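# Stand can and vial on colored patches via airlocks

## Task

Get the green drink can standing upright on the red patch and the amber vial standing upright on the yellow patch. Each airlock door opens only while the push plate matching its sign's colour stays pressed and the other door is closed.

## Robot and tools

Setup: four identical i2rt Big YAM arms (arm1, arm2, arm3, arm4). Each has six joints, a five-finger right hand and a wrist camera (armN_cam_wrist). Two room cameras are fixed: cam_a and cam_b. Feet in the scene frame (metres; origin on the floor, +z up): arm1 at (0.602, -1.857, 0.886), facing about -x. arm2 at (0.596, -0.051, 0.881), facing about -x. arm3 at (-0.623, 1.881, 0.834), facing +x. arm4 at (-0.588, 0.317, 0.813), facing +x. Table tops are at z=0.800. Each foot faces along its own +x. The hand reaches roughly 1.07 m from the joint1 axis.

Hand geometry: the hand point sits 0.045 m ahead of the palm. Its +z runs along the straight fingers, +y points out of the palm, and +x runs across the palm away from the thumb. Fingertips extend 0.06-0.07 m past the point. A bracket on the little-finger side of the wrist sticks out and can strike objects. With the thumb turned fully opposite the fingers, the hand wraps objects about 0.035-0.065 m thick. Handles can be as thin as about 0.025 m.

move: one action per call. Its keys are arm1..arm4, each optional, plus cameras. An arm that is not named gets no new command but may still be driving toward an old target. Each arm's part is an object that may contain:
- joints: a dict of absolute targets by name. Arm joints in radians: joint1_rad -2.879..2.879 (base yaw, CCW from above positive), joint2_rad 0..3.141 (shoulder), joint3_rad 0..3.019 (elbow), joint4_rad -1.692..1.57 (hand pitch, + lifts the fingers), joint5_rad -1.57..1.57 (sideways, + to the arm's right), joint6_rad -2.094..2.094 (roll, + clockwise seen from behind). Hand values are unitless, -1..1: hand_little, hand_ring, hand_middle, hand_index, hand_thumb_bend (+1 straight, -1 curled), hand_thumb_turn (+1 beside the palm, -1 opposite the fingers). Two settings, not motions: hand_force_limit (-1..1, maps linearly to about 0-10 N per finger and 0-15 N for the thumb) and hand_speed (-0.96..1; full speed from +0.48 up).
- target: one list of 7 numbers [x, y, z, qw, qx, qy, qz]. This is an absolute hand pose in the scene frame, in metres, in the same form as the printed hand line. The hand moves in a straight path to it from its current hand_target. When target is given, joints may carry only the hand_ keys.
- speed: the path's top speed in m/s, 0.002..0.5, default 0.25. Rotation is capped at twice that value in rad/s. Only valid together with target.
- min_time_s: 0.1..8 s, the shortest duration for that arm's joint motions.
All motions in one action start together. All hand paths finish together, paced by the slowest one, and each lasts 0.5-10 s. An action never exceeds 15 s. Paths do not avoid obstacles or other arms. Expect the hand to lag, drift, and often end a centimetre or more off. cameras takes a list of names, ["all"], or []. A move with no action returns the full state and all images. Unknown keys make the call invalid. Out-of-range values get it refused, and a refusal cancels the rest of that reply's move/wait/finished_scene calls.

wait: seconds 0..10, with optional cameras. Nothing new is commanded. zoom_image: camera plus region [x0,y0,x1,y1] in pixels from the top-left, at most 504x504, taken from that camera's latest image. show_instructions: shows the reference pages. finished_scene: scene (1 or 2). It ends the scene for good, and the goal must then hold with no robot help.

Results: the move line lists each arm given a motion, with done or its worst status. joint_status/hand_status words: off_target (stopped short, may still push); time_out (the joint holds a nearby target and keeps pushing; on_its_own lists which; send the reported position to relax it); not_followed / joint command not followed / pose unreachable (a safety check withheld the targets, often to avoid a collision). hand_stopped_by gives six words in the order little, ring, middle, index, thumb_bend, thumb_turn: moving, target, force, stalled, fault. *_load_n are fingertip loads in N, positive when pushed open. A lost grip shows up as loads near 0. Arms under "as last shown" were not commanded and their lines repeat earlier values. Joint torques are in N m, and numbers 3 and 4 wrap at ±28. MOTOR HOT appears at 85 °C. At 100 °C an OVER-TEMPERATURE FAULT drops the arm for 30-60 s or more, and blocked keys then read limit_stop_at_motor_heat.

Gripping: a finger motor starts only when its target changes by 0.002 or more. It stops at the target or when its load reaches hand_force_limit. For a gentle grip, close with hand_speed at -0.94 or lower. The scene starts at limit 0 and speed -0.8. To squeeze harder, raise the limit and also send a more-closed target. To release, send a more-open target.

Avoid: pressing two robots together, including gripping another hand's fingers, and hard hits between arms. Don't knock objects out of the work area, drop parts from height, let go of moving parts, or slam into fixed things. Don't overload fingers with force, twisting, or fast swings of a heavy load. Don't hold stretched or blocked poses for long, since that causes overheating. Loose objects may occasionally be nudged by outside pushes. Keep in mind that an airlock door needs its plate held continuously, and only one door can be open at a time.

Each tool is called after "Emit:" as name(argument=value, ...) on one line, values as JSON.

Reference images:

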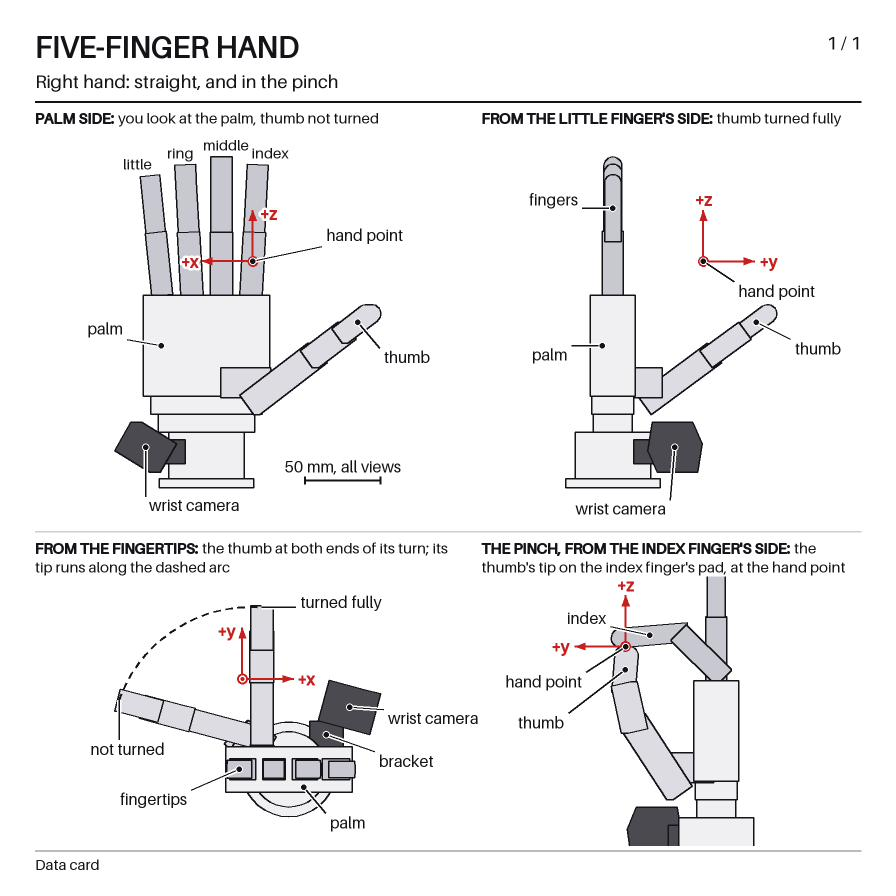

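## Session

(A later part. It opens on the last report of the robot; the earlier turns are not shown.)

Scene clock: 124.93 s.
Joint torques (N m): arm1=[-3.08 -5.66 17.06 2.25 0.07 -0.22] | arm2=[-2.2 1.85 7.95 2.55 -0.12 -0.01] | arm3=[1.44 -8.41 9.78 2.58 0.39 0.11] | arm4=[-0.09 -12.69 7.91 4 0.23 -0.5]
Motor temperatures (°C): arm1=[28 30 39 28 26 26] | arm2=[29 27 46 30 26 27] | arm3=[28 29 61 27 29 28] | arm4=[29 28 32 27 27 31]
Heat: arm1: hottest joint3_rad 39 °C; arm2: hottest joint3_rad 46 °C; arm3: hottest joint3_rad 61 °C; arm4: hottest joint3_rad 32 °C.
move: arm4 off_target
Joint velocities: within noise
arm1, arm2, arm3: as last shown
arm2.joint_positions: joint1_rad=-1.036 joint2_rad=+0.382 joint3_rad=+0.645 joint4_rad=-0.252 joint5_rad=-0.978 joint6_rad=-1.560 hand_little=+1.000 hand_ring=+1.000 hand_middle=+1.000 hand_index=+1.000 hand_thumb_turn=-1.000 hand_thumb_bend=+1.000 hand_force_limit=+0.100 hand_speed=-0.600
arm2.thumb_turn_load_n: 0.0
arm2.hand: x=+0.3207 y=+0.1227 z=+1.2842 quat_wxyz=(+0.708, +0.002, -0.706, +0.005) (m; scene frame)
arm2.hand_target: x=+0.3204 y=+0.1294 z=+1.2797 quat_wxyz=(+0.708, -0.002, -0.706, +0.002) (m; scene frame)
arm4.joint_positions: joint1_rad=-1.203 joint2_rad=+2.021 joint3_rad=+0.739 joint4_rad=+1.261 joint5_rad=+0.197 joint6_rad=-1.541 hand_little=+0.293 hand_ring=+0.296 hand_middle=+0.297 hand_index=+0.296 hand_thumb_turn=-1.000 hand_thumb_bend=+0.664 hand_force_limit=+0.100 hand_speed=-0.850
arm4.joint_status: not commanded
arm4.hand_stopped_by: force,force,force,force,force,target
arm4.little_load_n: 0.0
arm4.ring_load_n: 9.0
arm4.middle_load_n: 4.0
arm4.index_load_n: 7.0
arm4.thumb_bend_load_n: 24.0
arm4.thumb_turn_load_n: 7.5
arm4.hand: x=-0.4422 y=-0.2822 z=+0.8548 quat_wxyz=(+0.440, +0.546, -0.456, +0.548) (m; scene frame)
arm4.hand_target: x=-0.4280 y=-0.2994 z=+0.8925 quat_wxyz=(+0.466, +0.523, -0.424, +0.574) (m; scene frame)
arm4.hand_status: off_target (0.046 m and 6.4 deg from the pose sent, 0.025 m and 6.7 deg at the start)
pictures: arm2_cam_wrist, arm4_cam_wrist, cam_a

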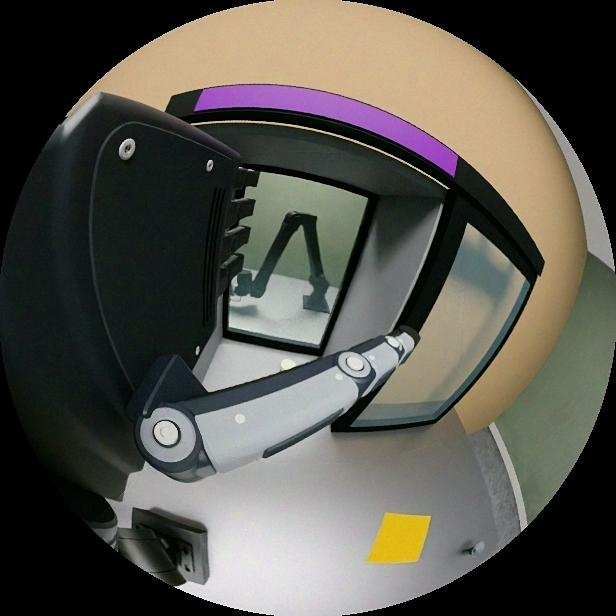

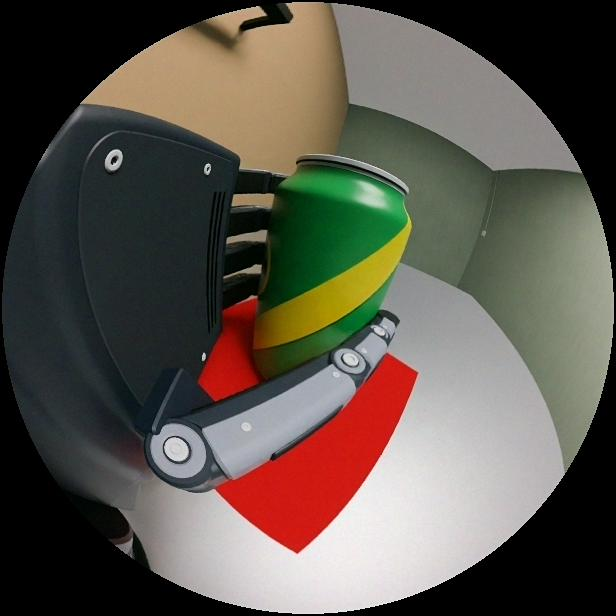

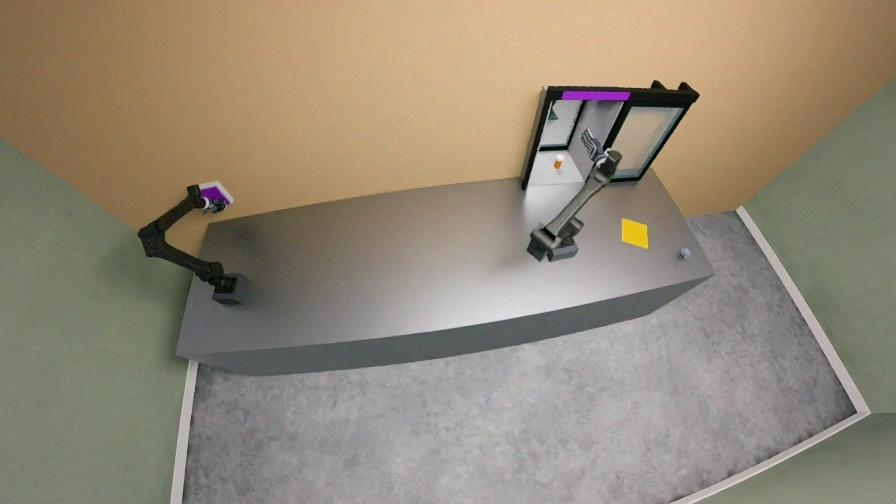

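Emit:
move(arm2={"target":[0.02,0.16,1.0,0.7071,0,-0.7071,0],"speed":0.2}, arm4={"target":[-0.427,-0.302,0.877,0.4658,0.5225,-0.4231,0.5752],"speed":0.05}, cameras=["arm4_cam_wrist","arm2_cam_wrist"])

Scene clock: 127.97 s.
Joint torques (N m): arm1=[-3.02 -5.66 17.03 2.25 0.07 -0.22] | arm2=[-0.26 -10.64 7.87 2.93 0.05 -0.14] | arm3=[1.49 -8.41 9.77 2.55 0.38 0.11] | arm4=[0.21 -11.87 7.12 3.58 0.11 -0.38]
Motor temperatures (°C): arm1=[28 30 39 28 26 26] | arm2=[29 27 46 30 26 27] | arm3=[28 29 59 27 29 28] | arm4=[29 28 32 27 27 31]
Heat: arm1: hottest joint3_rad 39 °C; arm2: hottest joint3_rad 46 °C; arm3: hottest joint3_rad 59 °C; arm4: hottest joint3_rad 32 °C.
move: arm2 off_target; arm4 off_target
Joint velocities: within noise
arm1, arm3: as last shown
arm2.joint_positions: joint1_rad=-0.452 joint2_rad=+1.730 joint3_rad=+0.624 joint4_rad=+1.056 joint5_rad=-0.382 joint6_rad=-1.566 hand_little=+1.000 hand_ring=+1.000 hand_middle=+1.000 hand_index=+1.000 hand_thumb_turn=-1.000 hand_thumb_bend=+1.000 hand_force_limit=+0.100 hand_speed=-0.600
arm2.joint_status: not commanded
arm2.hand_stopped_by: target,target,target,target,target,target
arm2.little_load_n: 0.0
arm2.ring_load_n: 0.0
arm2.middle_load_n: -0.5
arm2.index_load_n: 0.0
arm2.thumb_bend_load_n: 0.0
arm2.thumb_turn_load_n: 0.0
arm2.hand: x=+0.0375 y=+0.1571 z=+0.9847 quat_wxyz=(+0.689, -0.010, -0.725, +0.008) (m; scene frame)
arm2.hand_target: x=+0.0217 y=+0.1559 z=+0.9961 quat_wxyz=(+0.702, +0.003, -0.712, +0.003) (m; scene frame)
arm2.hand_status: off_target (0.023 m and 3.3 deg from the pose sent, 0.415 m and 0.6 deg at the start)
arm3.thumb_bend_load_n: -0.5
arm4.joint_positions: joint1_rad=-1.202 joint2_rad=+2.059 joint3_rad=+0.758 joint4_rad=+1.310 joint5_rad=+0.198 joint6_rad=-1.550 hand_little=+0.293 hand_ring=+0.296 hand_middle=+0.297 hand_index=+0.296 hand_thumb_turn=-1.000 hand_thumb_bend=+0.664 hand_force_limit=+0.100 hand_speed=-0.850
arm4.joint_status: not commanded
arm4.hand_stopped_by: force,force,force,force,force,target
arm4.little_load_n: 0.0
arm4.ring_load_n: 9.5
arm4.middle_load_n: 4.0
arm4.index_load_n: 6.5
arm4.thumb_bend_load_n: 24.0
arm4.thumb_turn_load_n: 7.0
arm4.hand: x=-0.4398 y=-0.2871 z=+0.8517 quat_wxyz=(+0.447, +0.539, -0.449, +0.555) (m; scene frame)
arm4.hand_target: x=-0.4269 y=-0.3006 z=+0.8775 quat_wxyz=(+0.465, +0.522, -0.424, +0.576) (m; scene frame)
arm4.hand_status: off_target (0.032 m and 4.8 deg from the pose sent, 0.033 m and 6.4 deg at the start)
pictures: arm2_cam_wrist, arm4_cam_wrist

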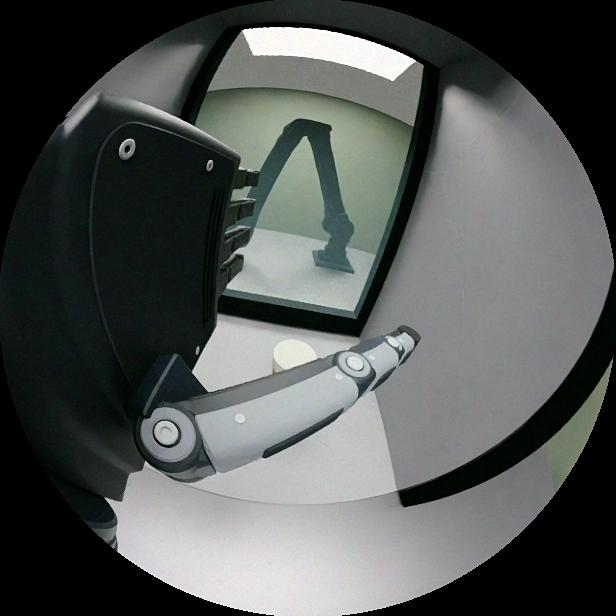

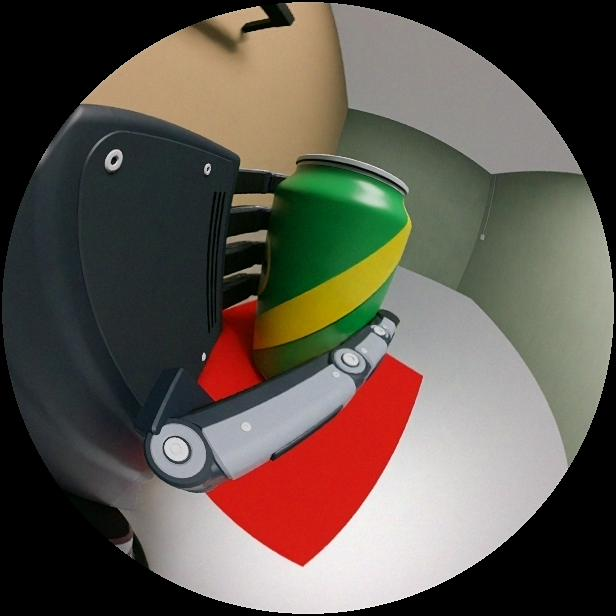

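Emit:
move(arm2={"target":[-0.01,0.178,0.975,0.7141,0,-0.7,0],"speed":0.12}, arm4={"joints":{"hand_speed":-0.6,"hand_little":1,"hand_ring":1,"hand_middle":1,"hand_index":1,"hand_thumb_bend":1}}, cameras=["arm4_cam_wrist","arm2_cam_wrist"])

Scene clock: 129.40 s.
Joint torques (N m): arm1=[-3.08 -5.6 17.05 2.24 0.06 -0.22] | arm2=[-1.61 -12.1 7.49 2.93 -0.13 0] | arm3=[1.44 -8.35 9.8 2.54 0.39 0.11] | arm4=[0.15 -12.1 5.75 2.7 0.11 -0.17]
Motor temperatures (°C): arm1=[28 30 39 28 26 26] | arm2=[29 27 46 30 26 27] | arm3=[28 29 59 27 29 28] | arm4=[29 28 32 27 27 31]
Heat: arm1: hottest joint3_rad 39 °C; arm2: hottest joint3_rad 46 °C; arm3: hottest joint3_rad 59 °C; arm4: hottest joint3_rad 32 °C.
move: arm2 off_target; arm4 done
Joint velocities: within noise
arm1, arm3: as last shown
arm1.index_load_n: 0.0
arm1.thumb_turn_load_n: -0.5
arm2.joint_positions: joint1_rad=-0.461 joint2_rad=+1.875 joint3_rad=+0.728 joint4_rad=+1.136 joint5_rad=-0.388 joint6_rad=-1.566 hand_little=+1.000 hand_ring=+1.000 hand_middle=+1.000 hand_index=+1.000 hand_thumb_turn=-1.000 hand_thumb_bend=+1.000 hand_force_limit=+0.100 hand_speed=-0.600
arm2.joint_status: not commanded
arm2.hand_stopped_by: target,target,target,target,target,target
arm2.little_load_n: 0.0
arm2.ring_load_n: 0.0
arm2.middle_load_n: 0.0
arm2.index_load_n: 0.0
arm2.thumb_bend_load_n: 0.5
arm2.thumb_turn_load_n: 0.5
arm2.hand: x=+0.0035 y=+0.1759 z=+0.9669 quat_wxyz=(+0.702, -0.006, -0.712, +0.002) (m; scene frame)
arm2.hand_target: x=-0.0075 y=+0.1830 z=+0.9743 quat_wxyz=(+0.714, -0.003, -0.700, -0.003) (m; scene frame)
arm2.hand_status: off_target (0.016 m and 2.1 deg from the pose sent, 0.053 m and 4.3 deg at the start)
arm3.thumb_bend_load_n: 0.0
arm4.joint_positions: joint1_rad=-1.202 joint2_rad=+2.059 joint3_rad=+0.776 joint4_rad=+1.332 joint5_rad=+0.201 joint6_rad=-1.570 hand_little=+1.000 hand_ring=+1.000 hand_middle=+1.000 hand_index=+1.000 hand_thumb_turn=-1.000 hand_thumb_bend=+1.000 hand_force_limit=+0.100 hand_speed=-0.600
arm4.joint_status: all done
arm4.hand_stopped_by: target,target,target,target,target,target
arm4.little_load_n: 0.0
arm4.ring_load_n: 0.0
arm4.middle_load_n: 0.0
arm4.index_load_n: 0.0
arm4.thumb_bend_load_n: 0.0
arm4.thumb_turn_load_n: 0.5
arm4.hand: x=-0.4380 y=-0.2941 z=+0.8650 quat_wxyz=(+0.459, +0.531, -0.438, +0.562) (m; scene frame)
arm4.hand_target: x=-0.4276 y=-0.3006 z=+0.8777 quat_wxyz=(+0.467, +0.522, -0.424, +0.575) (m; scene frame)
arm4.hand_status: not commanded
pictures: arm2_cam_wrist, arm4_cam_wrist

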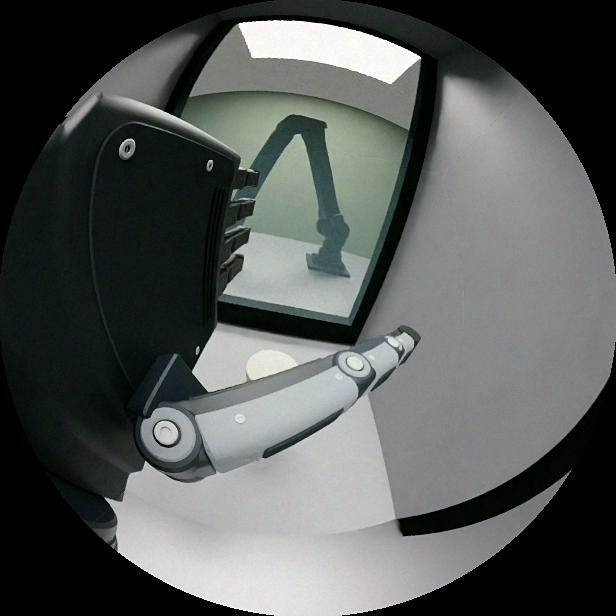

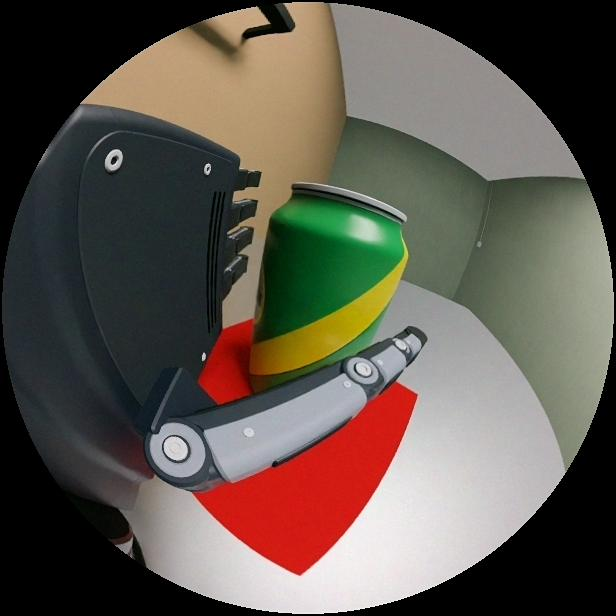

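Emit:
move(arm2={"target":[-0.008,0.178,0.85,0.7141,0,-0.7,0],"speed":0.1}, arm4={"target":[-0.43,-0.302,1.03,0.459,0.531,-0.438,0.562],"speed":0.15}, cameras=["arm4_cam_wrist","arm2_cam_wrist","cam_b"])

Scene clock: 131.60 s.
Joint torques (N m): arm1=[-3.02 -5.66 17.05 2.25 0.06 -0.22] | arm2=[-1.03 -14.1 4.4 2.92 -0.13 0] | arm3=[1.44 -8.35 9.81 2.54 0.38 0.11] | arm4=[-0.5 -11.22 10.15 0.98 0.24 -0.07]
Motor temperatures (°C): arm1=[28 30 40 28 26 26] | arm2=[29 27 45 30 26 27] | arm3=[28 29 58 27 29 28] | arm4=[29 28 32 27 27 31]
Heat: arm1: hottest joint3_rad 40 °C; arm2: hottest joint3_rad 45 °C; arm3: hottest joint3_rad 58 °C; arm4: hottest joint3_rad 32 °C.
move: arm2 done; arm4 off_target
Joint velocities: within noise
arm1, arm3: as last shown
arm1.little_load_n: 0.5
arm1.index_load_n: 0.5
arm2.joint_positions: joint1_rad=-0.461 joint2_rad=+2.249 joint3_rad=+0.808 joint4_rad=+1.443 joint5_rad=-0.388 joint6_rad=-1.566 hand_little=+1.000 hand_ring=+1.000 hand_middle=+1.000 hand_index=+1.000 hand_thumb_turn=-1.000 hand_thumb_bend=+1.000 hand_force_limit=+0.100 hand_speed=-0.600
arm2.joint_status: not commanded
arm2.hand_stopped_by: target,target,target,target,target,target
arm2.little_load_n: 0.0
arm2.ring_load_n: 0.0
arm2.middle_load_n: 0.0
arm2.index_load_n: 0.0
arm2.thumb_bend_load_n: 0.0
arm2.thumb_turn_load_n: 0.5
arm2.hand: x=-0.0006 y=+0.1774 z=+0.8509 quat_wxyz=(+0.706, -0.004, -0.708, +0.000) (m; scene frame)
arm2.hand_target: x=-0.0067 y=+0.1778 z=+0.8504 quat_wxyz=(+0.714, -0.001, -0.701, +0.000) (m; scene frame)
arm2.hand_status: done (0.007 m and 1.4 deg from the pose sent, 0.117 m and 2.1 deg at the start)
arm4.joint_positions: joint1_rad=-1.202 joint2_rad=+1.642 joint3_rad=+0.793 joint4_rad=+0.861 joint5_rad=+0.200 joint6_rad=-1.570 hand_little=+1.000 hand_ring=+1.000 hand_middle=+1.000 hand_index=+1.000 hand_thumb_turn=-1.000 hand_thumb_bend=+1.000 hand_force_limit=+0.100 hand_speed=-0.600
arm4.joint_status: not commanded
arm4.hand_stopped_by: target,target,target,target,target,target
arm4.little_load_n: 0.0
arm4.ring_load_n: 0.0
arm4.middle_load_n: 0.0
arm4.index_load_n: 0.0
arm4.thumb_bend_load_n: 0.0
arm4.thumb_turn_load_n: 0.0
arm4.hand: x=-0.4369 y=-0.2932 z=+1.0056 quat_wxyz=(+0.453, +0.543, -0.444, +0.551) (m; scene frame)
arm4.hand_target: x=-0.4288 y=-0.3027 z=+1.0287 quat_wxyz=(+0.458, +0.532, -0.437, +0.563) (m; scene frame)
arm4.hand_status: off_target (0.027 m and 2.0 deg from the pose sent, 0.165 m and 0.1 deg at the start)
pictures: arm2_cam_wrist, arm4_cam_wrist, cam_b

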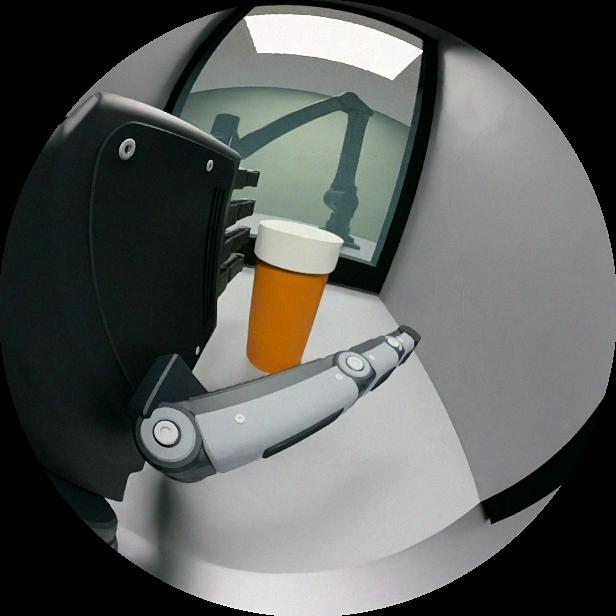

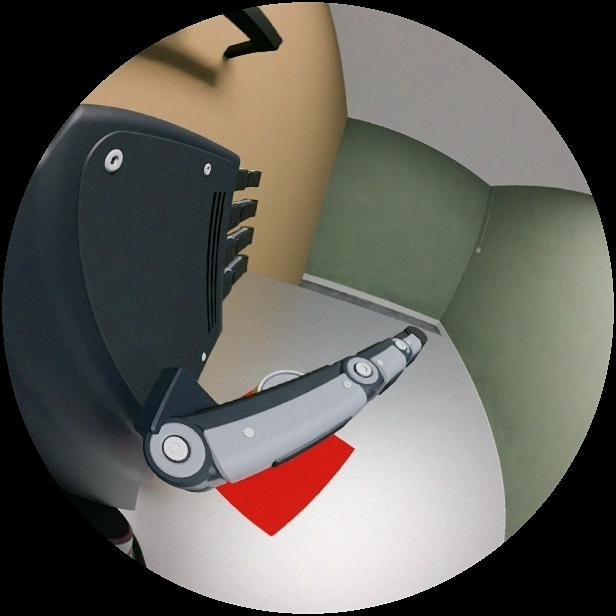

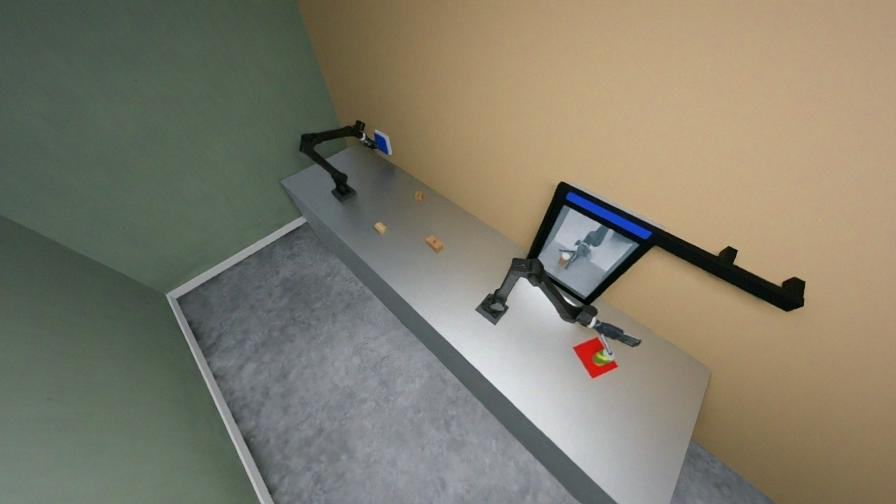

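Emit:
move(arm2={"joints":{"hand_speed":-0.4,"hand_little":0.4,"hand_ring":0.3,"hand_middle":0.3,"hand_index":0.3,"hand_thumb_bend":0.55}}, arm4={"target":[-0.43,-0.25,1.1,0.459,0.531,-0.438,0.562],"speed":0.15})

Emit:
move(arm2={"joints":{"hand_speed":-0.85,"hand_force_limit":-0.1,"hand_ring":-1,"hand_middle":-1,"hand_index":-1,"hand_thumb_bend":-1}}, cameras=["arm2_cam_wrist"])

Emit:
move(arm2={"joints":{"hand_force_limit":0.1,"hand_ring":-0.99,"hand_middle":-0.99,"hand_index":-0.99}}, cameras=["arm2_cam_wrist"])

Scene clock: 133.17 s.
Joint torques (N m): arm1=[-3.02 -5.66 17.06 2.25 0.07 -0.22] | arm2=[-1.14 -13.92 4.38 2.89 -0.11 -0.01] | arm3=[1.38 -8.29 9.81 2.54 0.38 0.11] | arm4=[0.21 -8.94 7.39 0.94 0.2 -0.09]
Motor temperatures (°C): arm1=[28 30 40 28 26 26] | arm2=[29 27 45 30 26 27] | arm3=[28 29 57 27 29 28] | arm4=[29 28 32 27 27 31]
Heat: arm1: hottest joint3_rad 40 °C; arm2: hottest joint3_rad 45 °C; arm3: hottest joint3_rad 57 °C; arm4: hottest joint3_rad 32 °C.
move: arm2 done; arm4 done
Joint velocities: within noise
arm1, arm3: as last shown
arm1.index_load_n: 0.0
arm1.thumb_turn_load_n: 0.0
arm2.joint_positions: joint1_rad=-0.461 joint2_rad=+2.249 joint3_rad=+0.808 joint4_rad=+1.443 joint5_rad=-0.389 joint6_rad=-1.566 hand_little=+0.400 hand_ring=+0.300 hand_middle=+0.300 hand_index=+0.300 hand_thumb_turn=-1.000 hand_thumb_bend=+0.550 hand_force_limit=+0.100 hand_speed=-0.400
arm2.joint_status: all done
arm2.hand_stopped_by: target,target,target,target,target,target
arm2.little_load_n: 0.0
arm2.ring_load_n: 0.0
arm2.middle_load_n: 0.5
arm2.index_load_n: 0.0
arm2.thumb_bend_load_n: 0.0
arm2.thumb_turn_load_n: 0.0
arm2.hand: x=-0.0007 y=+0.1771 z=+0.8509 quat_wxyz=(+0.706, -0.004, -0.708, +0.001) (m; scene frame)
arm2.hand_target: x=-0.0068 y=+0.1775 z=+0.8504 quat_wxyz=(+0.714, +0.000, -0.701, +0.000) (m; scene frame)
arm2.hand_status: not commanded
arm4.joint_positions: joint1_rad=-1.159 joint2_rad=+1.387 joint3_rad=+0.793 joint4_rad=+0.657 joint5_rad=+0.263 joint6_rad=-1.570 hand_little=+1.000 hand_ring=+1.000 hand_middle=+1.000 hand_index=+1.000 hand_thumb_turn=-1.000 hand_thumb_bend=+1.000 hand_force_limit=+0.100 hand_speed=-0.600
arm4.joint_status: not commanded
arm4.hand_stopped_by: target,target,target,target,target,target
arm4.little_load_n: 0.0
arm4.ring_load_n: 0.0
arm4.middle_load_n: 0.0
arm4.index_load_n: 0.0
arm4.thumb_bend_load_n: 0.0
arm4.thumb_turn_load_n: 0.5
arm4.hand: x=-0.4366 y=-0.2556 z=+1.1024 quat_wxyz=(+0.466, +0.521, -0.441, +0.563) (m; scene frame)
arm4.hand_target: x=-0.4323 y=-0.2512 z=+1.1000 quat_wxyz=(+0.463, +0.528, -0.441, +0.559) (m; scene frame)
arm4.hand_status: done (0.009 m and 1.4 deg from the pose sent, 0.104 m and 2.0 deg at the start)
pictures: none

Scene clock: 139.60 s.
Joint torques (N m): arm1=[-2.96 -5.66 17.03 2.24 0.07 -0.22] | arm2=[-1.2 -13.98 4.4 2.88 -0.11 -0.01] | arm3=[1.44 -8.29 9.8 2.55 0.39 0.11] | arm4=[-0.15 -9.11 7.5 0.96 0.25 -0.1]
Motor temperatures (°C): arm1=[28 30 41 28 26 26] | arm2=[29 27 44 30 26 27] | arm3=[28 29 55 27 29 28] | arm4=[29 28 31 26 27 31]
Heat: arm1: hottest joint3_rad 41 °C; arm2: hottest joint3_rad 44 °C; arm3: hottest joint3_rad 55 °C; arm4: hottest joint3_rad 31 °C.
move: arm2 off_target
Joint velocities: within noise
arm1, arm3, arm4: as last shown
arm1.little_load_n: 0.0
arm1.index_load_n: 0.5
arm2.joint_positions: joint1_rad=-0.459 joint2_rad=+2.249 joint3_rad=+0.808 joint4_rad=+1.444 joint5_rad=-0.402 joint6_rad=-1.566 hand_little=+0.400 hand_ring=+0.010 hand_middle=-0.017 hand_index=+0.010 hand_thumb_turn=-1.000 hand_thumb_bend=+0.412 hand_force_limit=-0.100 hand_speed=-0.850
arm2.joint_status: hand_ring off_target (ended at +0.010, target -1.000); hand_middle off_target (ended at -0.017, target -1.000); hand_index off_target (ended at +0.010, target -1.000); hand_thumb_bend off_target (ended at +0.412, target -1.000); the others done
arm2.hand_stopped_by: target,force,force,force,force,target
arm2.little_load_n: 0.0
arm2.ring_load_n: 0.0
arm2.middle_load_n: 0.0
arm2.index_load_n: 0.0
arm2.thumb_bend_load_n: 0.0
arm2.thumb_turn_load_n: 0.0
arm2.hand: x=-0.0018 y=+0.1738 z=+0.8513 quat_wxyz=(+0.707, +0.001, -0.708, +0.006) (m; scene frame)
arm2.hand_target: x=-0.0078 y=+0.1743 z=+0.8506 quat_wxyz=(+0.714, +0.005, -0.700, +0.005) (m; scene frame)
arm2.hand_status: not commanded
pictures: arm2_cam_wrist

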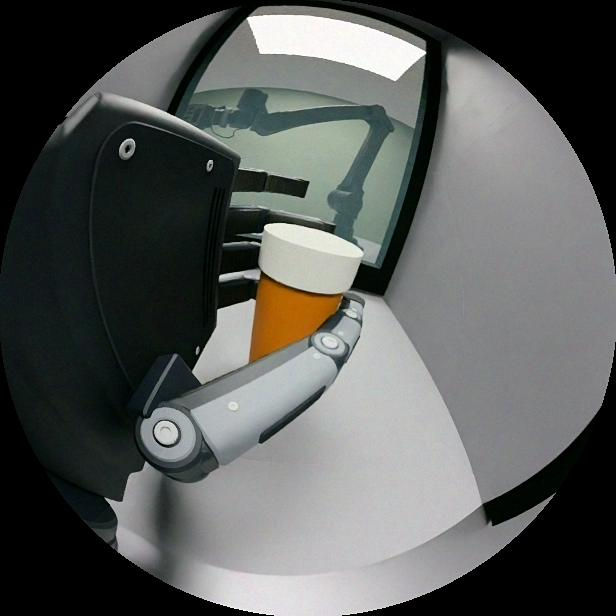

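Scene clock: 141.50 s.
Joint torques (N m): arm1=[-3.02 -5.6 17.03 2.25 0.07 -0.22] | arm2=[-1.03 -14.04 4.4 2.84 -0.11 -0.01] | arm3=[1.44 -8.29 9.81 2.54 0.38 0.11] | arm4=[0.15 -9.05 7.49 1.03 0.22 -0.08]
Motor temperatures (°C): arm1=[28 29 41 28 26 26] | arm2=[29 28 43 30 26 27] | arm3=[28 29 54 27 29 28] | arm4=[29 28 31 26 27 31]
Heat: arm1: hottest joint3_rad 41 °C; arm2: hottest joint3_rad 43 °C; arm3: hottest joint3_rad 54 °C; arm4: hottest joint3_rad 31 °C.
move: arm2 off_target
Joint velocities: within noise
arm1, arm4: as last shown
arm1.little_load_n: 0.5
arm2.joint_positions: joint1_rad=-0.461 joint2_rad=+2.249 joint3_rad=+0.808 joint4_rad=+1.444 joint5_rad=-0.389 joint6_rad=-1.566 hand_little=+0.400 hand_ring=-0.612 hand_middle=-0.403 hand_index=-0.626 hand_thumb_turn=-1.000 hand_thumb_bend=+0.414 hand_force_limit=+0.100 hand_speed=-0.850
arm2.joint_status: hand_ring off_target (ended at -0.612, target -0.990); hand_middle off_target (ended at -0.403, target -0.990); hand_index off_target (ended at -0.626, target -0.990); the others done
arm2.hand_stopped_by: target,force,force,force,force,target
arm2.little_load_n: 0.5
arm2.ring_load_n: 5.5
arm2.middle_load_n: 3.0
arm2.index_load_n: 5.5
arm2.thumb_bend_load_n: 5.5
arm2.thumb_turn_load_n: 1.0
arm2.hand: x=-0.0008 y=+0.1771 z=+0.8513 quat_wxyz=(+0.707, -0.004, -0.708, +0.001) (m; scene frame)
arm2.hand_target: x=-0.0068 y=+0.1776 z=+0.8505 quat_wxyz=(+0.714, +0.000, -0.700, +0.000) (m; scene frame)
arm2.hand_status: not commanded
arm3.joint_positions: joint1_rad=+0.287 joint2_rad=+1.143 joint3_rad=+0.836 joint4_rad=-0.524 joint5_rad=+0.175 joint6_rad=+0.162 hand_little=-1.000 hand_ring=-1.000 hand_middle=-1.000 hand_index=-1.000 hand_thumb_turn=+1.000 hand_thumb_bend=+1.000 hand_force_limit=+0.000 hand_speed=-0.300
arm3.joint_status: not commanded
arm3.hand_stopped_by: target,target,target,target,target,target
arm3.little_load_n: 0.0
arm3.ring_load_n: 0.0
arm3.middle_load_n: 0.0
arm3.index_load_n: 0.0
arm3.thumb_bend_load_n: 0.0
arm3.thumb_turn_load_n: 0.0
arm3.hand: x=-0.2033 y=+1.9941 z=+0.9831 quat_wxyz=(-0.255, +0.665, -0.650, +0.266) (m; scene frame)
arm3.hand_target: x=-0.1985 y=+1.9988 z=+0.9912 quat_wxyz=(-0.271, +0.657, -0.648, +0.274) (m; scene frame)
arm3.hand_status: not commanded
pictures: arm2_cam_wrist

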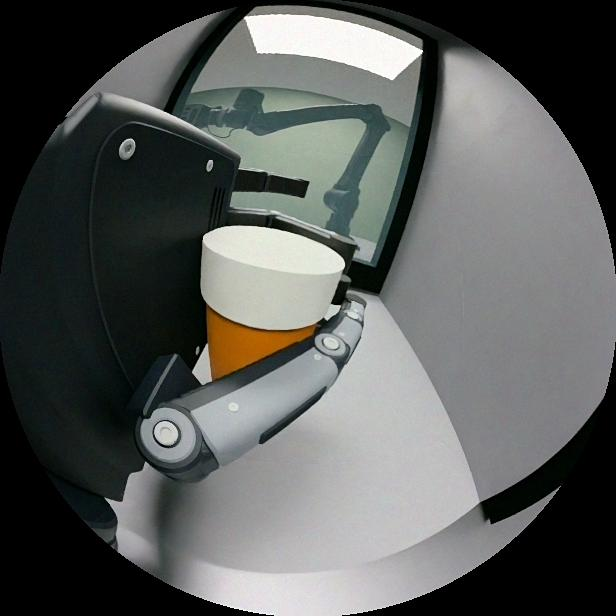

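Emit:
move(arm2={"joints":{"hand_force_limit":0.1,"hand_thumb_bend":-0.98}}, cameras=["arm2_cam_wrist"])

Scene clock: 142.13 s.
Joint torques (N m): arm1=[-3.02 -5.6 17.05 2.25 0.07 -0.21] | arm2=[-1.03 -14.04 4.42 2.86 -0.11 -0.01] | arm3=[1.44 -8.29 9.8 2.51 0.39 0.11] | arm4=[0.15 -9.17 7.42 1.06 0.23 -0.08]
Motor temperatures (°C): arm1=[28 29 41 28 26 26] | arm2=[29 28 43 30 26 27] | arm3=[28 29 54 27 29 28] | arm4=[29 28 31 26 27 31]
Heat: arm1: hottest joint3_rad 41 °C; arm2: hottest joint3_rad 43 °C; arm3: hottest joint3_rad 54 °C; arm4: hottest joint3_rad 31 °C.
move: arm2 off_target
Joint velocities: within noise
arm1.joint_positions: joint1_rad=+0.355 joint2_rad=+1.371 joint3_rad=+0.851 joint4_rad=-0.359 joint5_rad=+0.149 joint6_rad=+0.164 hand_little=-1.000 hand_ring=-1.000 hand_middle=-1.000 hand_index=-1.000 hand_thumb_turn=+1.000 hand_thumb_bend=+1.000 hand_force_limit=+0.000 hand_speed=-0.300
arm1.joint_status: not commanded
arm1.hand_stopped_by: target,target,target,target,target,target
arm1.little_load_n: 0.5
arm1.ring_load_n: 0.0
arm1.middle_load_n: 0.0
arm1.index_load_n: 0.5
arm1.thumb_bend_load_n: 0.0
arm1.thumb_turn_load_n: 0.0
arm1.hand: x=+0.1424 y=-1.9841 z=+0.9680 quat_wxyz=(-0.244, +0.654, +0.673, -0.245) (m; scene frame)
arm1.hand_target: x=+0.0970 y=-1.9825 z=+1.0007 quat_wxyz=(-0.269, +0.649, +0.658, -0.272) (m; scene frame)
arm1.hand_status: not commanded
arm2.joint_positions: joint1_rad=-0.461 joint2_rad=+2.249 joint3_rad=+0.808 joint4_rad=+1.444 joint5_rad=-0.389 joint6_rad=-1.566 hand_little=+0.400 hand_ring=-0.612 hand_middle=-0.403 hand_index=-0.626 hand_thumb_turn=-1.000 hand_thumb_bend=+0.400 hand_force_limit=+0.100 hand_speed=-0.850
arm2.joint_status: hand_thumb_bend off_target (ended at +0.400, target -0.980); the others done
arm2.hand_stopped_by: target,force,force,force,force,target
arm2.little_load_n: 0.0
arm2.ring_load_n: 5.5
arm2.middle_load_n: 4.0
arm2.index_load_n: 5.5
arm2.thumb_bend_load_n: 9.0
arm2.thumb_turn_load_n: 1.5
arm2.hand: x=-0.0008 y=+0.1771 z=+0.8513 quat_wxyz=(+0.707, -0.004, -0.708, +0.001) (m; scene frame)
arm2.hand_target: x=-0.0068 y=+0.1776 z=+0.8505 quat_wxyz=(+0.714, +0.000, -0.700, +0.000) (m; scene frame)
arm2.hand_status: not commanded
arm3, arm4: as last shown
arm3.thumb_bend_load_n: -0.5
pictures: arm2_cam_wrist

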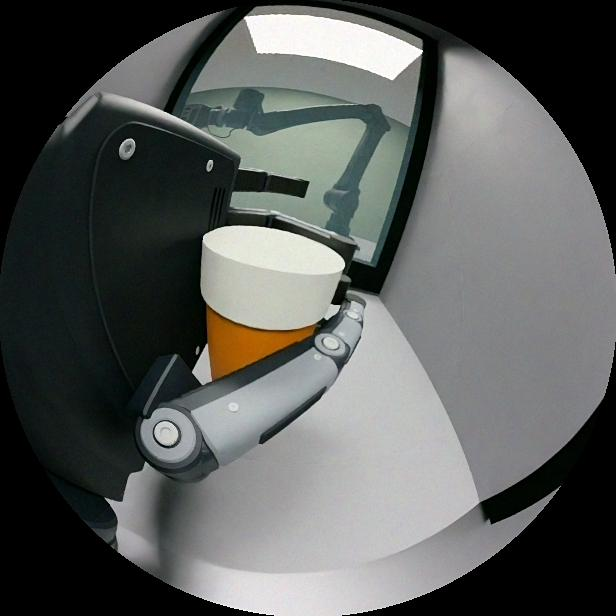

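Emit:
move(arm2={"target":[-0.0,0.172,1.06,0.7254,0,-0.6884,0],"speed":0.15}, cameras=["arm2_cam_wrist"])

Emit:
move(arm2={"target":[0.34,0.17,1.25,0.7254,0,-0.6884,0],"speed":0.25}, cameras=["arm2_cam_wrist","cam_a"])

Scene clock: 144.50 s.
Joint torques (N m): arm1=[-3.02 -5.66 17.06 2.24 0.07 -0.22] | arm2=[-0.62 -14.56 6.46 1.39 0.08 0.11] | arm3=[1.44 -8.41 9.77 2.56 0.38 0.11] | arm4=[-0.15 -9.05 7.42 0.99 0.22 -0.08]
Motor temperatures (°C): arm1=[28 29 42 28 26 26] | arm2=[29 28 43 30 26 27] | arm3=[28 29 53 27 29 28] | arm4=[29 28 31 26 27 31]
Heat: arm1: hottest joint3_rad 42 °C; arm2: hottest joint3_rad 43 °C; arm3: hottest joint3_rad 53 °C; arm4: hottest joint3_rad 31 °C.
move: arm2 off_target
Joint velocities: within noise
arm1, arm3, arm4: as last shown
arm1.little_load_n: 0.0
arm2.joint_positions: joint1_rad=-0.461 joint2_rad=+1.692 joint3_rad=+0.746 joint4_rad=+0.995 joint5_rad=-0.400 joint6_rad=-1.566 hand_little=+0.400 hand_ring=-0.612 hand_middle=-0.403 hand_index=-0.626 hand_thumb_turn=-1.000 hand_thumb_bend=+0.400 hand_force_limit=+0.100 hand_speed=-0.850
arm2.joint_status: not commanded
arm2.hand_stopped_by: target,force,force,force,force,target
arm2.little_load_n: 0.0
arm2.ring_load_n: 5.5
arm2.middle_load_n: 4.0
arm2.index_load_n: 5.5
arm2.thumb_bend_load_n: 8.5
arm2.thumb_turn_load_n: 1.5
arm2.hand: x=-0.0004 y=+0.1749 z=+1.0485 quat_wxyz=(+0.722, +0.007, -0.692, -0.002) (m; scene frame)
arm2.hand_target: x=-0.0027 y=+0.1705 z=+1.0585 quat_wxyz=(+0.725, +0.005, -0.688, +0.004) (m; scene frame)
arm2.hand_status: off_target (0.012 m and 1.0 deg from the pose sent, 0.209 m and 3.1 deg at the start)
arm3.thumb_bend_load_n: 0.0
pictures: arm2_cam_wrist

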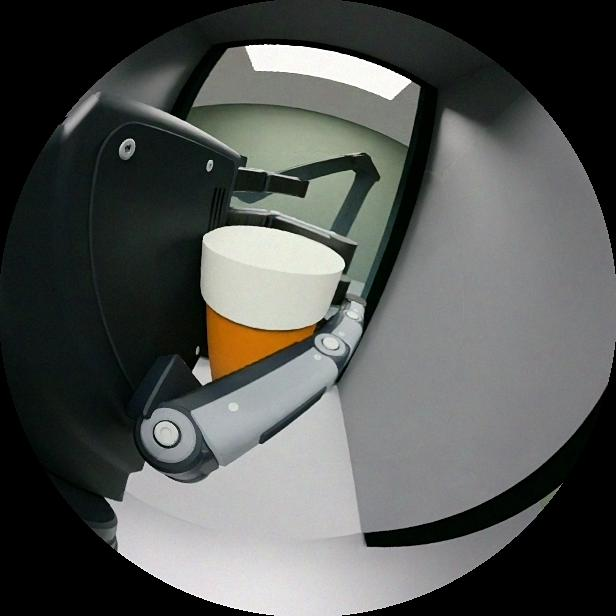

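Scene clock: 147.10 s.
Joint torques (N m): arm1=[-3.02 -5.6 17.05 2.26 0.07 -0.22] | arm2=[-2.32 -0.32 13.68 1.11 -0.01 0.11] | arm3=[1.38 -8.29 9.8 2.55 0.39 0.11] | arm4=[0.09 -9.29 7.5 0.99 0.24 -0.1]
Motor temperatures (°C): arm1=[28 29 42 28 26 26] | arm2=[29 28 43 30 26 27] | arm3=[28 29 52 27 29 28] | arm4=[29 28 31 26 27 31]
Heat: arm1: hottest joint3_rad 42 °C; arm2: hottest joint3_rad 43 °C; arm3: hottest joint3_rad 52 °C; arm4: hottest joint3_rad 31 °C.
move: arm2 off_target
Joint velocities: within noise
arm1, arm3, arm4: as last shown
arm1.thumb_turn_load_n: -0.5
arm2.joint_positions: joint1_rad=-1.257 joint2_rad=+0.465 joint3_rad=+0.444 joint4_rad=+0.169 joint5_rad=-1.193 joint6_rad=-1.402 hand_little=+0.400 hand_ring=-0.612 hand_middle=-0.403 hand_index=-0.626 hand_thumb_turn=-1.000 hand_thumb_bend=+0.400 hand_force_limit=+0.100 hand_speed=-0.850
arm2.joint_status: not commanded
arm2.hand_stopped_by: target,force,force,force,force,target
arm2.little_load_n: 0.0
arm2.ring_load_n: 6.0
arm2.middle_load_n: 4.0
arm2.index_load_n: 5.5
arm2.thumb_bend_load_n: 8.5
arm2.thumb_turn_load_n: 2.0
arm2.hand: x=+0.3356 y=+0.1646 z=+1.2211 quat_wxyz=(+0.725, -0.009, -0.689, +0.015) (m; scene frame)
arm2.hand_target: x=+0.3387 y=+0.1662 z=+1.2558 quat_wxyz=(+0.732, +0.001, -0.682, -0.001) (m; scene frame)
arm2.hand_status: off_target (0.030 m and 2.0 deg from the pose sent, 0.396 m and 1.0 deg at the start)
pictures: arm2_cam_wrist, cam_a

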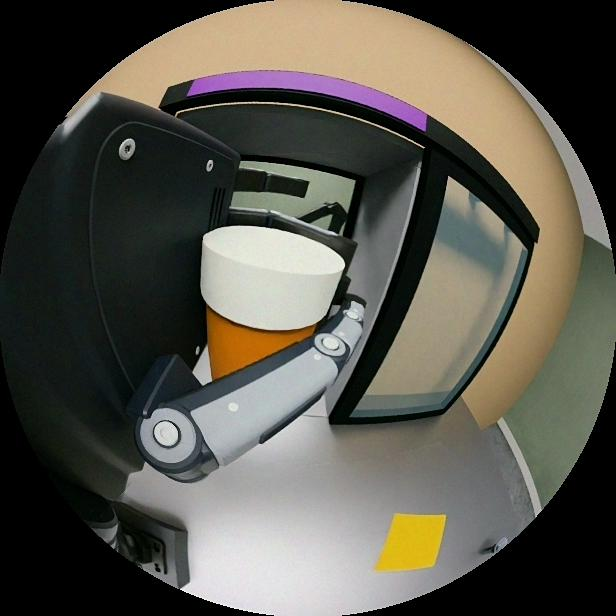

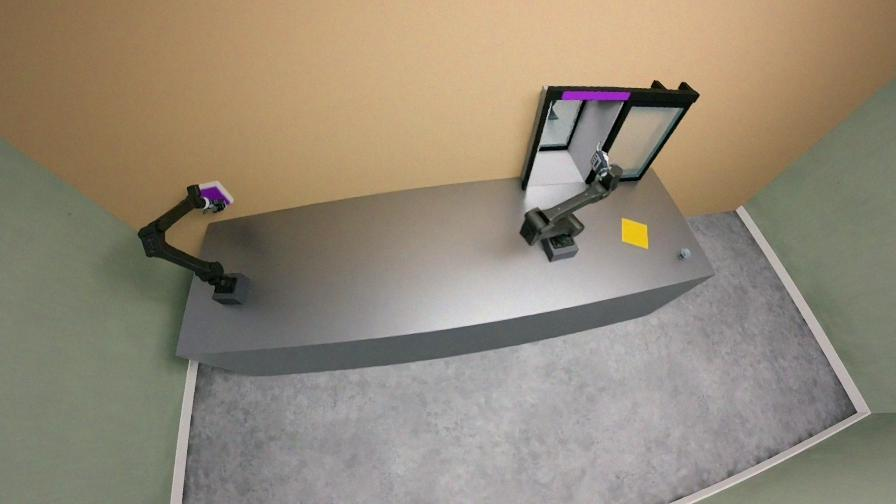

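Emit:
move(arm1={"target":[0.2,-1.97,0.98,-0.2706,0.6533,0.6533,-0.2706],"speed":0.15}, arm2={"target":[0.60,0.53,1.06,-0.5218,0.4782,0.4952,0.5039],"speed":0.25}, cameras=["arm2_cam_wrist","cam_a"])

Scene clock: 151.27 s.
Joint torques (N m): arm1=[-0.26 -6.36 8.08 2.41 0.18 0.08] | arm2=[-1.61 -9.11 9.35 3.08 0.08 -0.25] | arm3=[1.44 -8.29 9.78 2.54 0.38 0.11] | arm4=[-0.15 -9.05 7.47 0.98 0.23 -0.09]
Motor temperatures (°C): arm1=[28 29 43 28 26 26] | arm2=[29 28 43 30 26 27] | arm3=[28 30 51 27 29 28] | arm4=[29 28 31 26 27 31]
Heat: arm1: hottest joint3_rad 43 °C; arm2: hottest joint3_rad 43 °C; arm3: hottest joint3_rad 51 °C; arm4: hottest joint3_rad 31 °C.
move: arm1 off_target; arm2 off_target
Joint velocities: within noise
arm1.joint_positions: joint1_rad=+0.343 joint2_rad=+1.159 joint3_rad=+0.681 joint4_rad=-0.339 joint5_rad=+0.181 joint6_rad=+0.171 hand_little=-1.000 hand_ring=-1.000 hand_middle=-1.000 hand_index=-1.000 hand_thumb_turn=+1.000 hand_thumb_bend=+1.000 hand_force_limit=+0.000 hand_speed=-0.300
arm1.joint_status: not commanded
arm1.hand_stopped_by: target,target,target,target,target,target
arm1.little_load_n: 0.0
arm1.ring_load_n: 0.0
arm1.middle_load_n: 0.0
arm1.index_load_n: 0.0
arm1.thumb_bend_load_n: 0.0
arm1.thumb_turn_load_n: 0.0
arm1.hand: x=+0.1957 y=-1.9592 z=+0.9800 quat_wxyz=(-0.272, +0.658, +0.652, -0.260) (m; scene frame)
arm1.hand_target: x=+0.1975 y=-1.9642 z=+0.9807 quat_wxyz=(-0.273, +0.658, +0.648, -0.269) (m; scene frame)
arm1.hand_status: off_target (0.012 m and 1.3 deg from the pose sent, 0.061 m and 4.8 deg at the start)
arm2.joint_positions: joint1_rad=-1.501 joint2_rad=+1.559 joint3_rad=+0.569 joint4_rad=+0.979 joint5_rad=+0.088 joint6_rad=-1.542 hand_little=+0.400 hand_ring=-0.612 hand_middle=-0.403 hand_index=-0.626 hand_thumb_turn=-1.000 hand_thumb_bend=+0.400 hand_force_limit=+0.100 hand_speed=-0.850
arm2.joint_status: not commanded
arm2.hand_stopped_by: target,force,force,force,force,target
arm2.little_load_n: 0.0
arm2.ring_load_n: 5.5
arm2.middle_load_n: 4.0
arm2.index_load_n: 5.5
arm2.thumb_bend_load_n: 9.0
arm2.thumb_turn_load_n: 1.5
arm2.hand: x=+0.5945 y=+0.5113 z=+1.0343 quat_wxyz=(+0.515, -0.497, -0.510, -0.478) (m; scene frame)
arm2.hand_target: x=+0.5965 y=+0.5278 z=+1.0538 quat_wxyz=(+0.522, -0.481, -0.499, -0.497) (m; scene frame)
arm2.hand_status: off_target (0.032 m and 4.1 deg from the pose sent, 0.479 m and 88.5 deg at the start)
arm3, arm4: as last shown
arm4.index_load_n: 0.5
arm4.thumb_turn_load_n: 0.0
pictures: arm2_cam_wrist, cam_a

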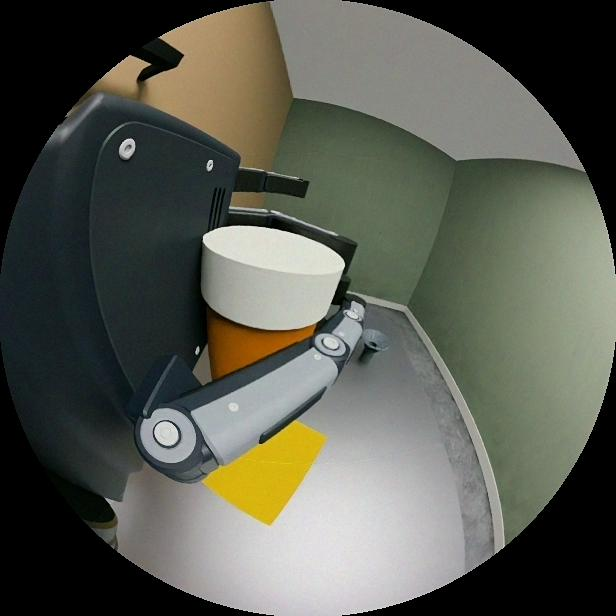

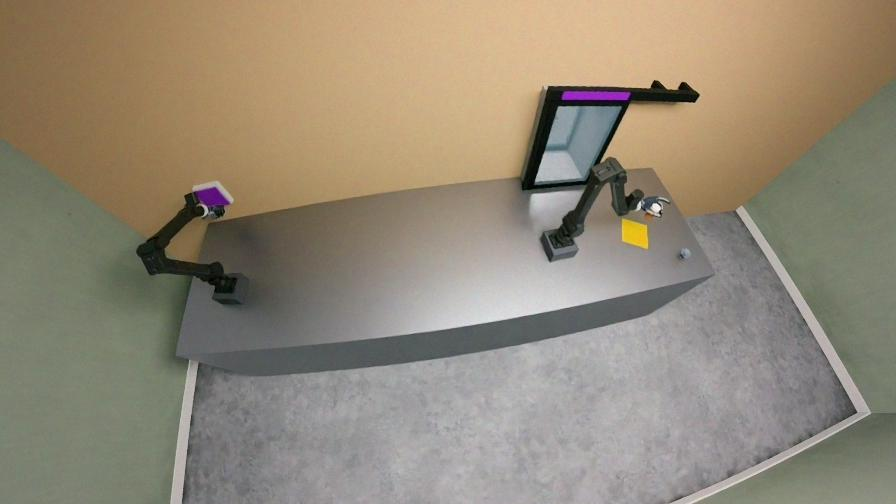

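Emit:
move(arm2={"target":[0.592,0.562,0.92,-0.5218,0.4782,0.4952,0.5039],"speed":0.15}, cameras=["arm2_cam_wrist","cam_a"])

Emit:
zoom_image(camera="cam_a", region=[560, 140, 740, 290])

Scene clock: 153.63 s.
Joint torques (N m): arm1=[-0.32 -6.3 8.09 2.41 0.18 0.08] | arm2=[-1.32 -12.98 5.42 3.07 0.06 -0.25] | arm3=[1.44 -8.29 9.78 2.55 0.38 0.11] | arm4=[0.15 -9.29 7.41 0.95 0.23 -0.09]
Motor temperatures (°C): arm1=[28 29 43 28 26 26] | arm2=[29 28 43 30 26 27] | arm3=[28 30 50 27 29 28] | arm4=[29 28 31 26 27 31]
Heat: arm1: hottest joint3_rad 43 °C; arm2: hottest joint3_rad 43 °C; arm3: hottest joint3_rad 50 °C; arm4: hottest joint3_rad 31 °C.
move: arm2 off_target
Joint velocities: within noise
arm1, arm3, arm4: as last shown
arm2.joint_positions: joint1_rad=-1.496 joint2_rad=+2.049 joint3_rad=+0.685 joint4_rad=+1.383 joint5_rad=+0.100 joint6_rad=-1.551 hand_little=+0.400 hand_ring=-0.612 hand_middle=-0.403 hand_index=-0.626 hand_thumb_turn=-1.000 hand_thumb_bend=+0.400 hand_force_limit=+0.100 hand_speed=-0.850
arm2.joint_status: not commanded
arm2.hand_stopped_by: target,force,force,force,force,target
arm2.little_load_n: 0.0
arm2.ring_load_n: 5.5
arm2.middle_load_n: 4.0
arm2.index_load_n: 5.5
arm2.thumb_bend_load_n: 9.0
arm2.thumb_turn_load_n: 2.0
arm2.hand: x=+0.5893 y=+0.5510 z=+0.9132 quat_wxyz=(+0.519, -0.490, -0.502, -0.489) (m; scene frame)
arm2.hand_target: x=+0.5893 y=+0.5606 z=+0.9215 quat_wxyz=(+0.523, -0.477, -0.496, -0.503) (m; scene frame)
arm2.hand_status: off_target (0.013 m and 2.4 deg from the pose sent, 0.125 m and 4.1 deg at the start)
arm4.index_load_n: 0.0
pictures: arm2_cam_wrist, cam_a

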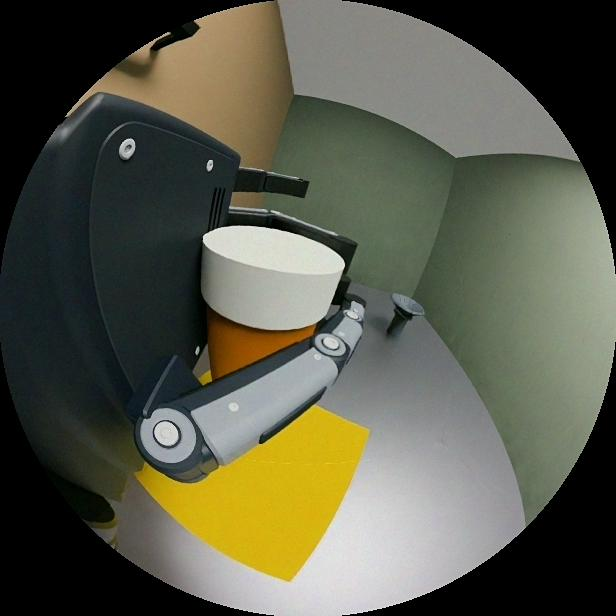

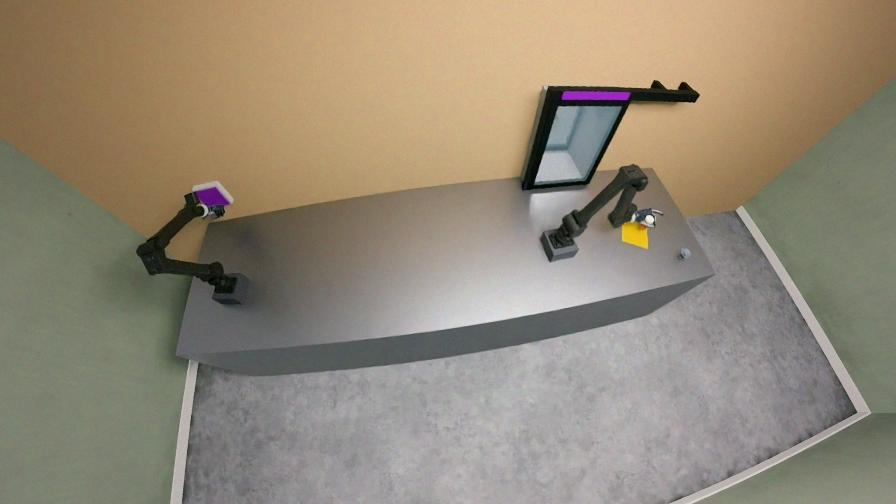

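Scaled by 2.800 from the camera's 896x504 image, which has a finer 1280x720 frame.

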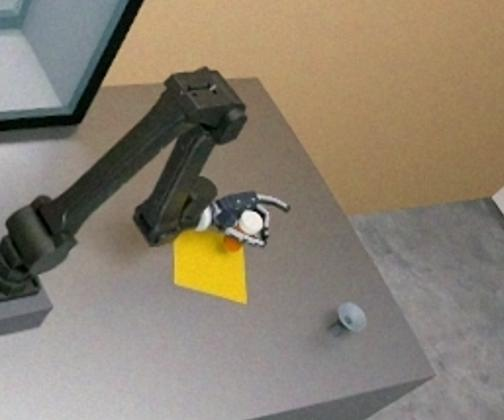

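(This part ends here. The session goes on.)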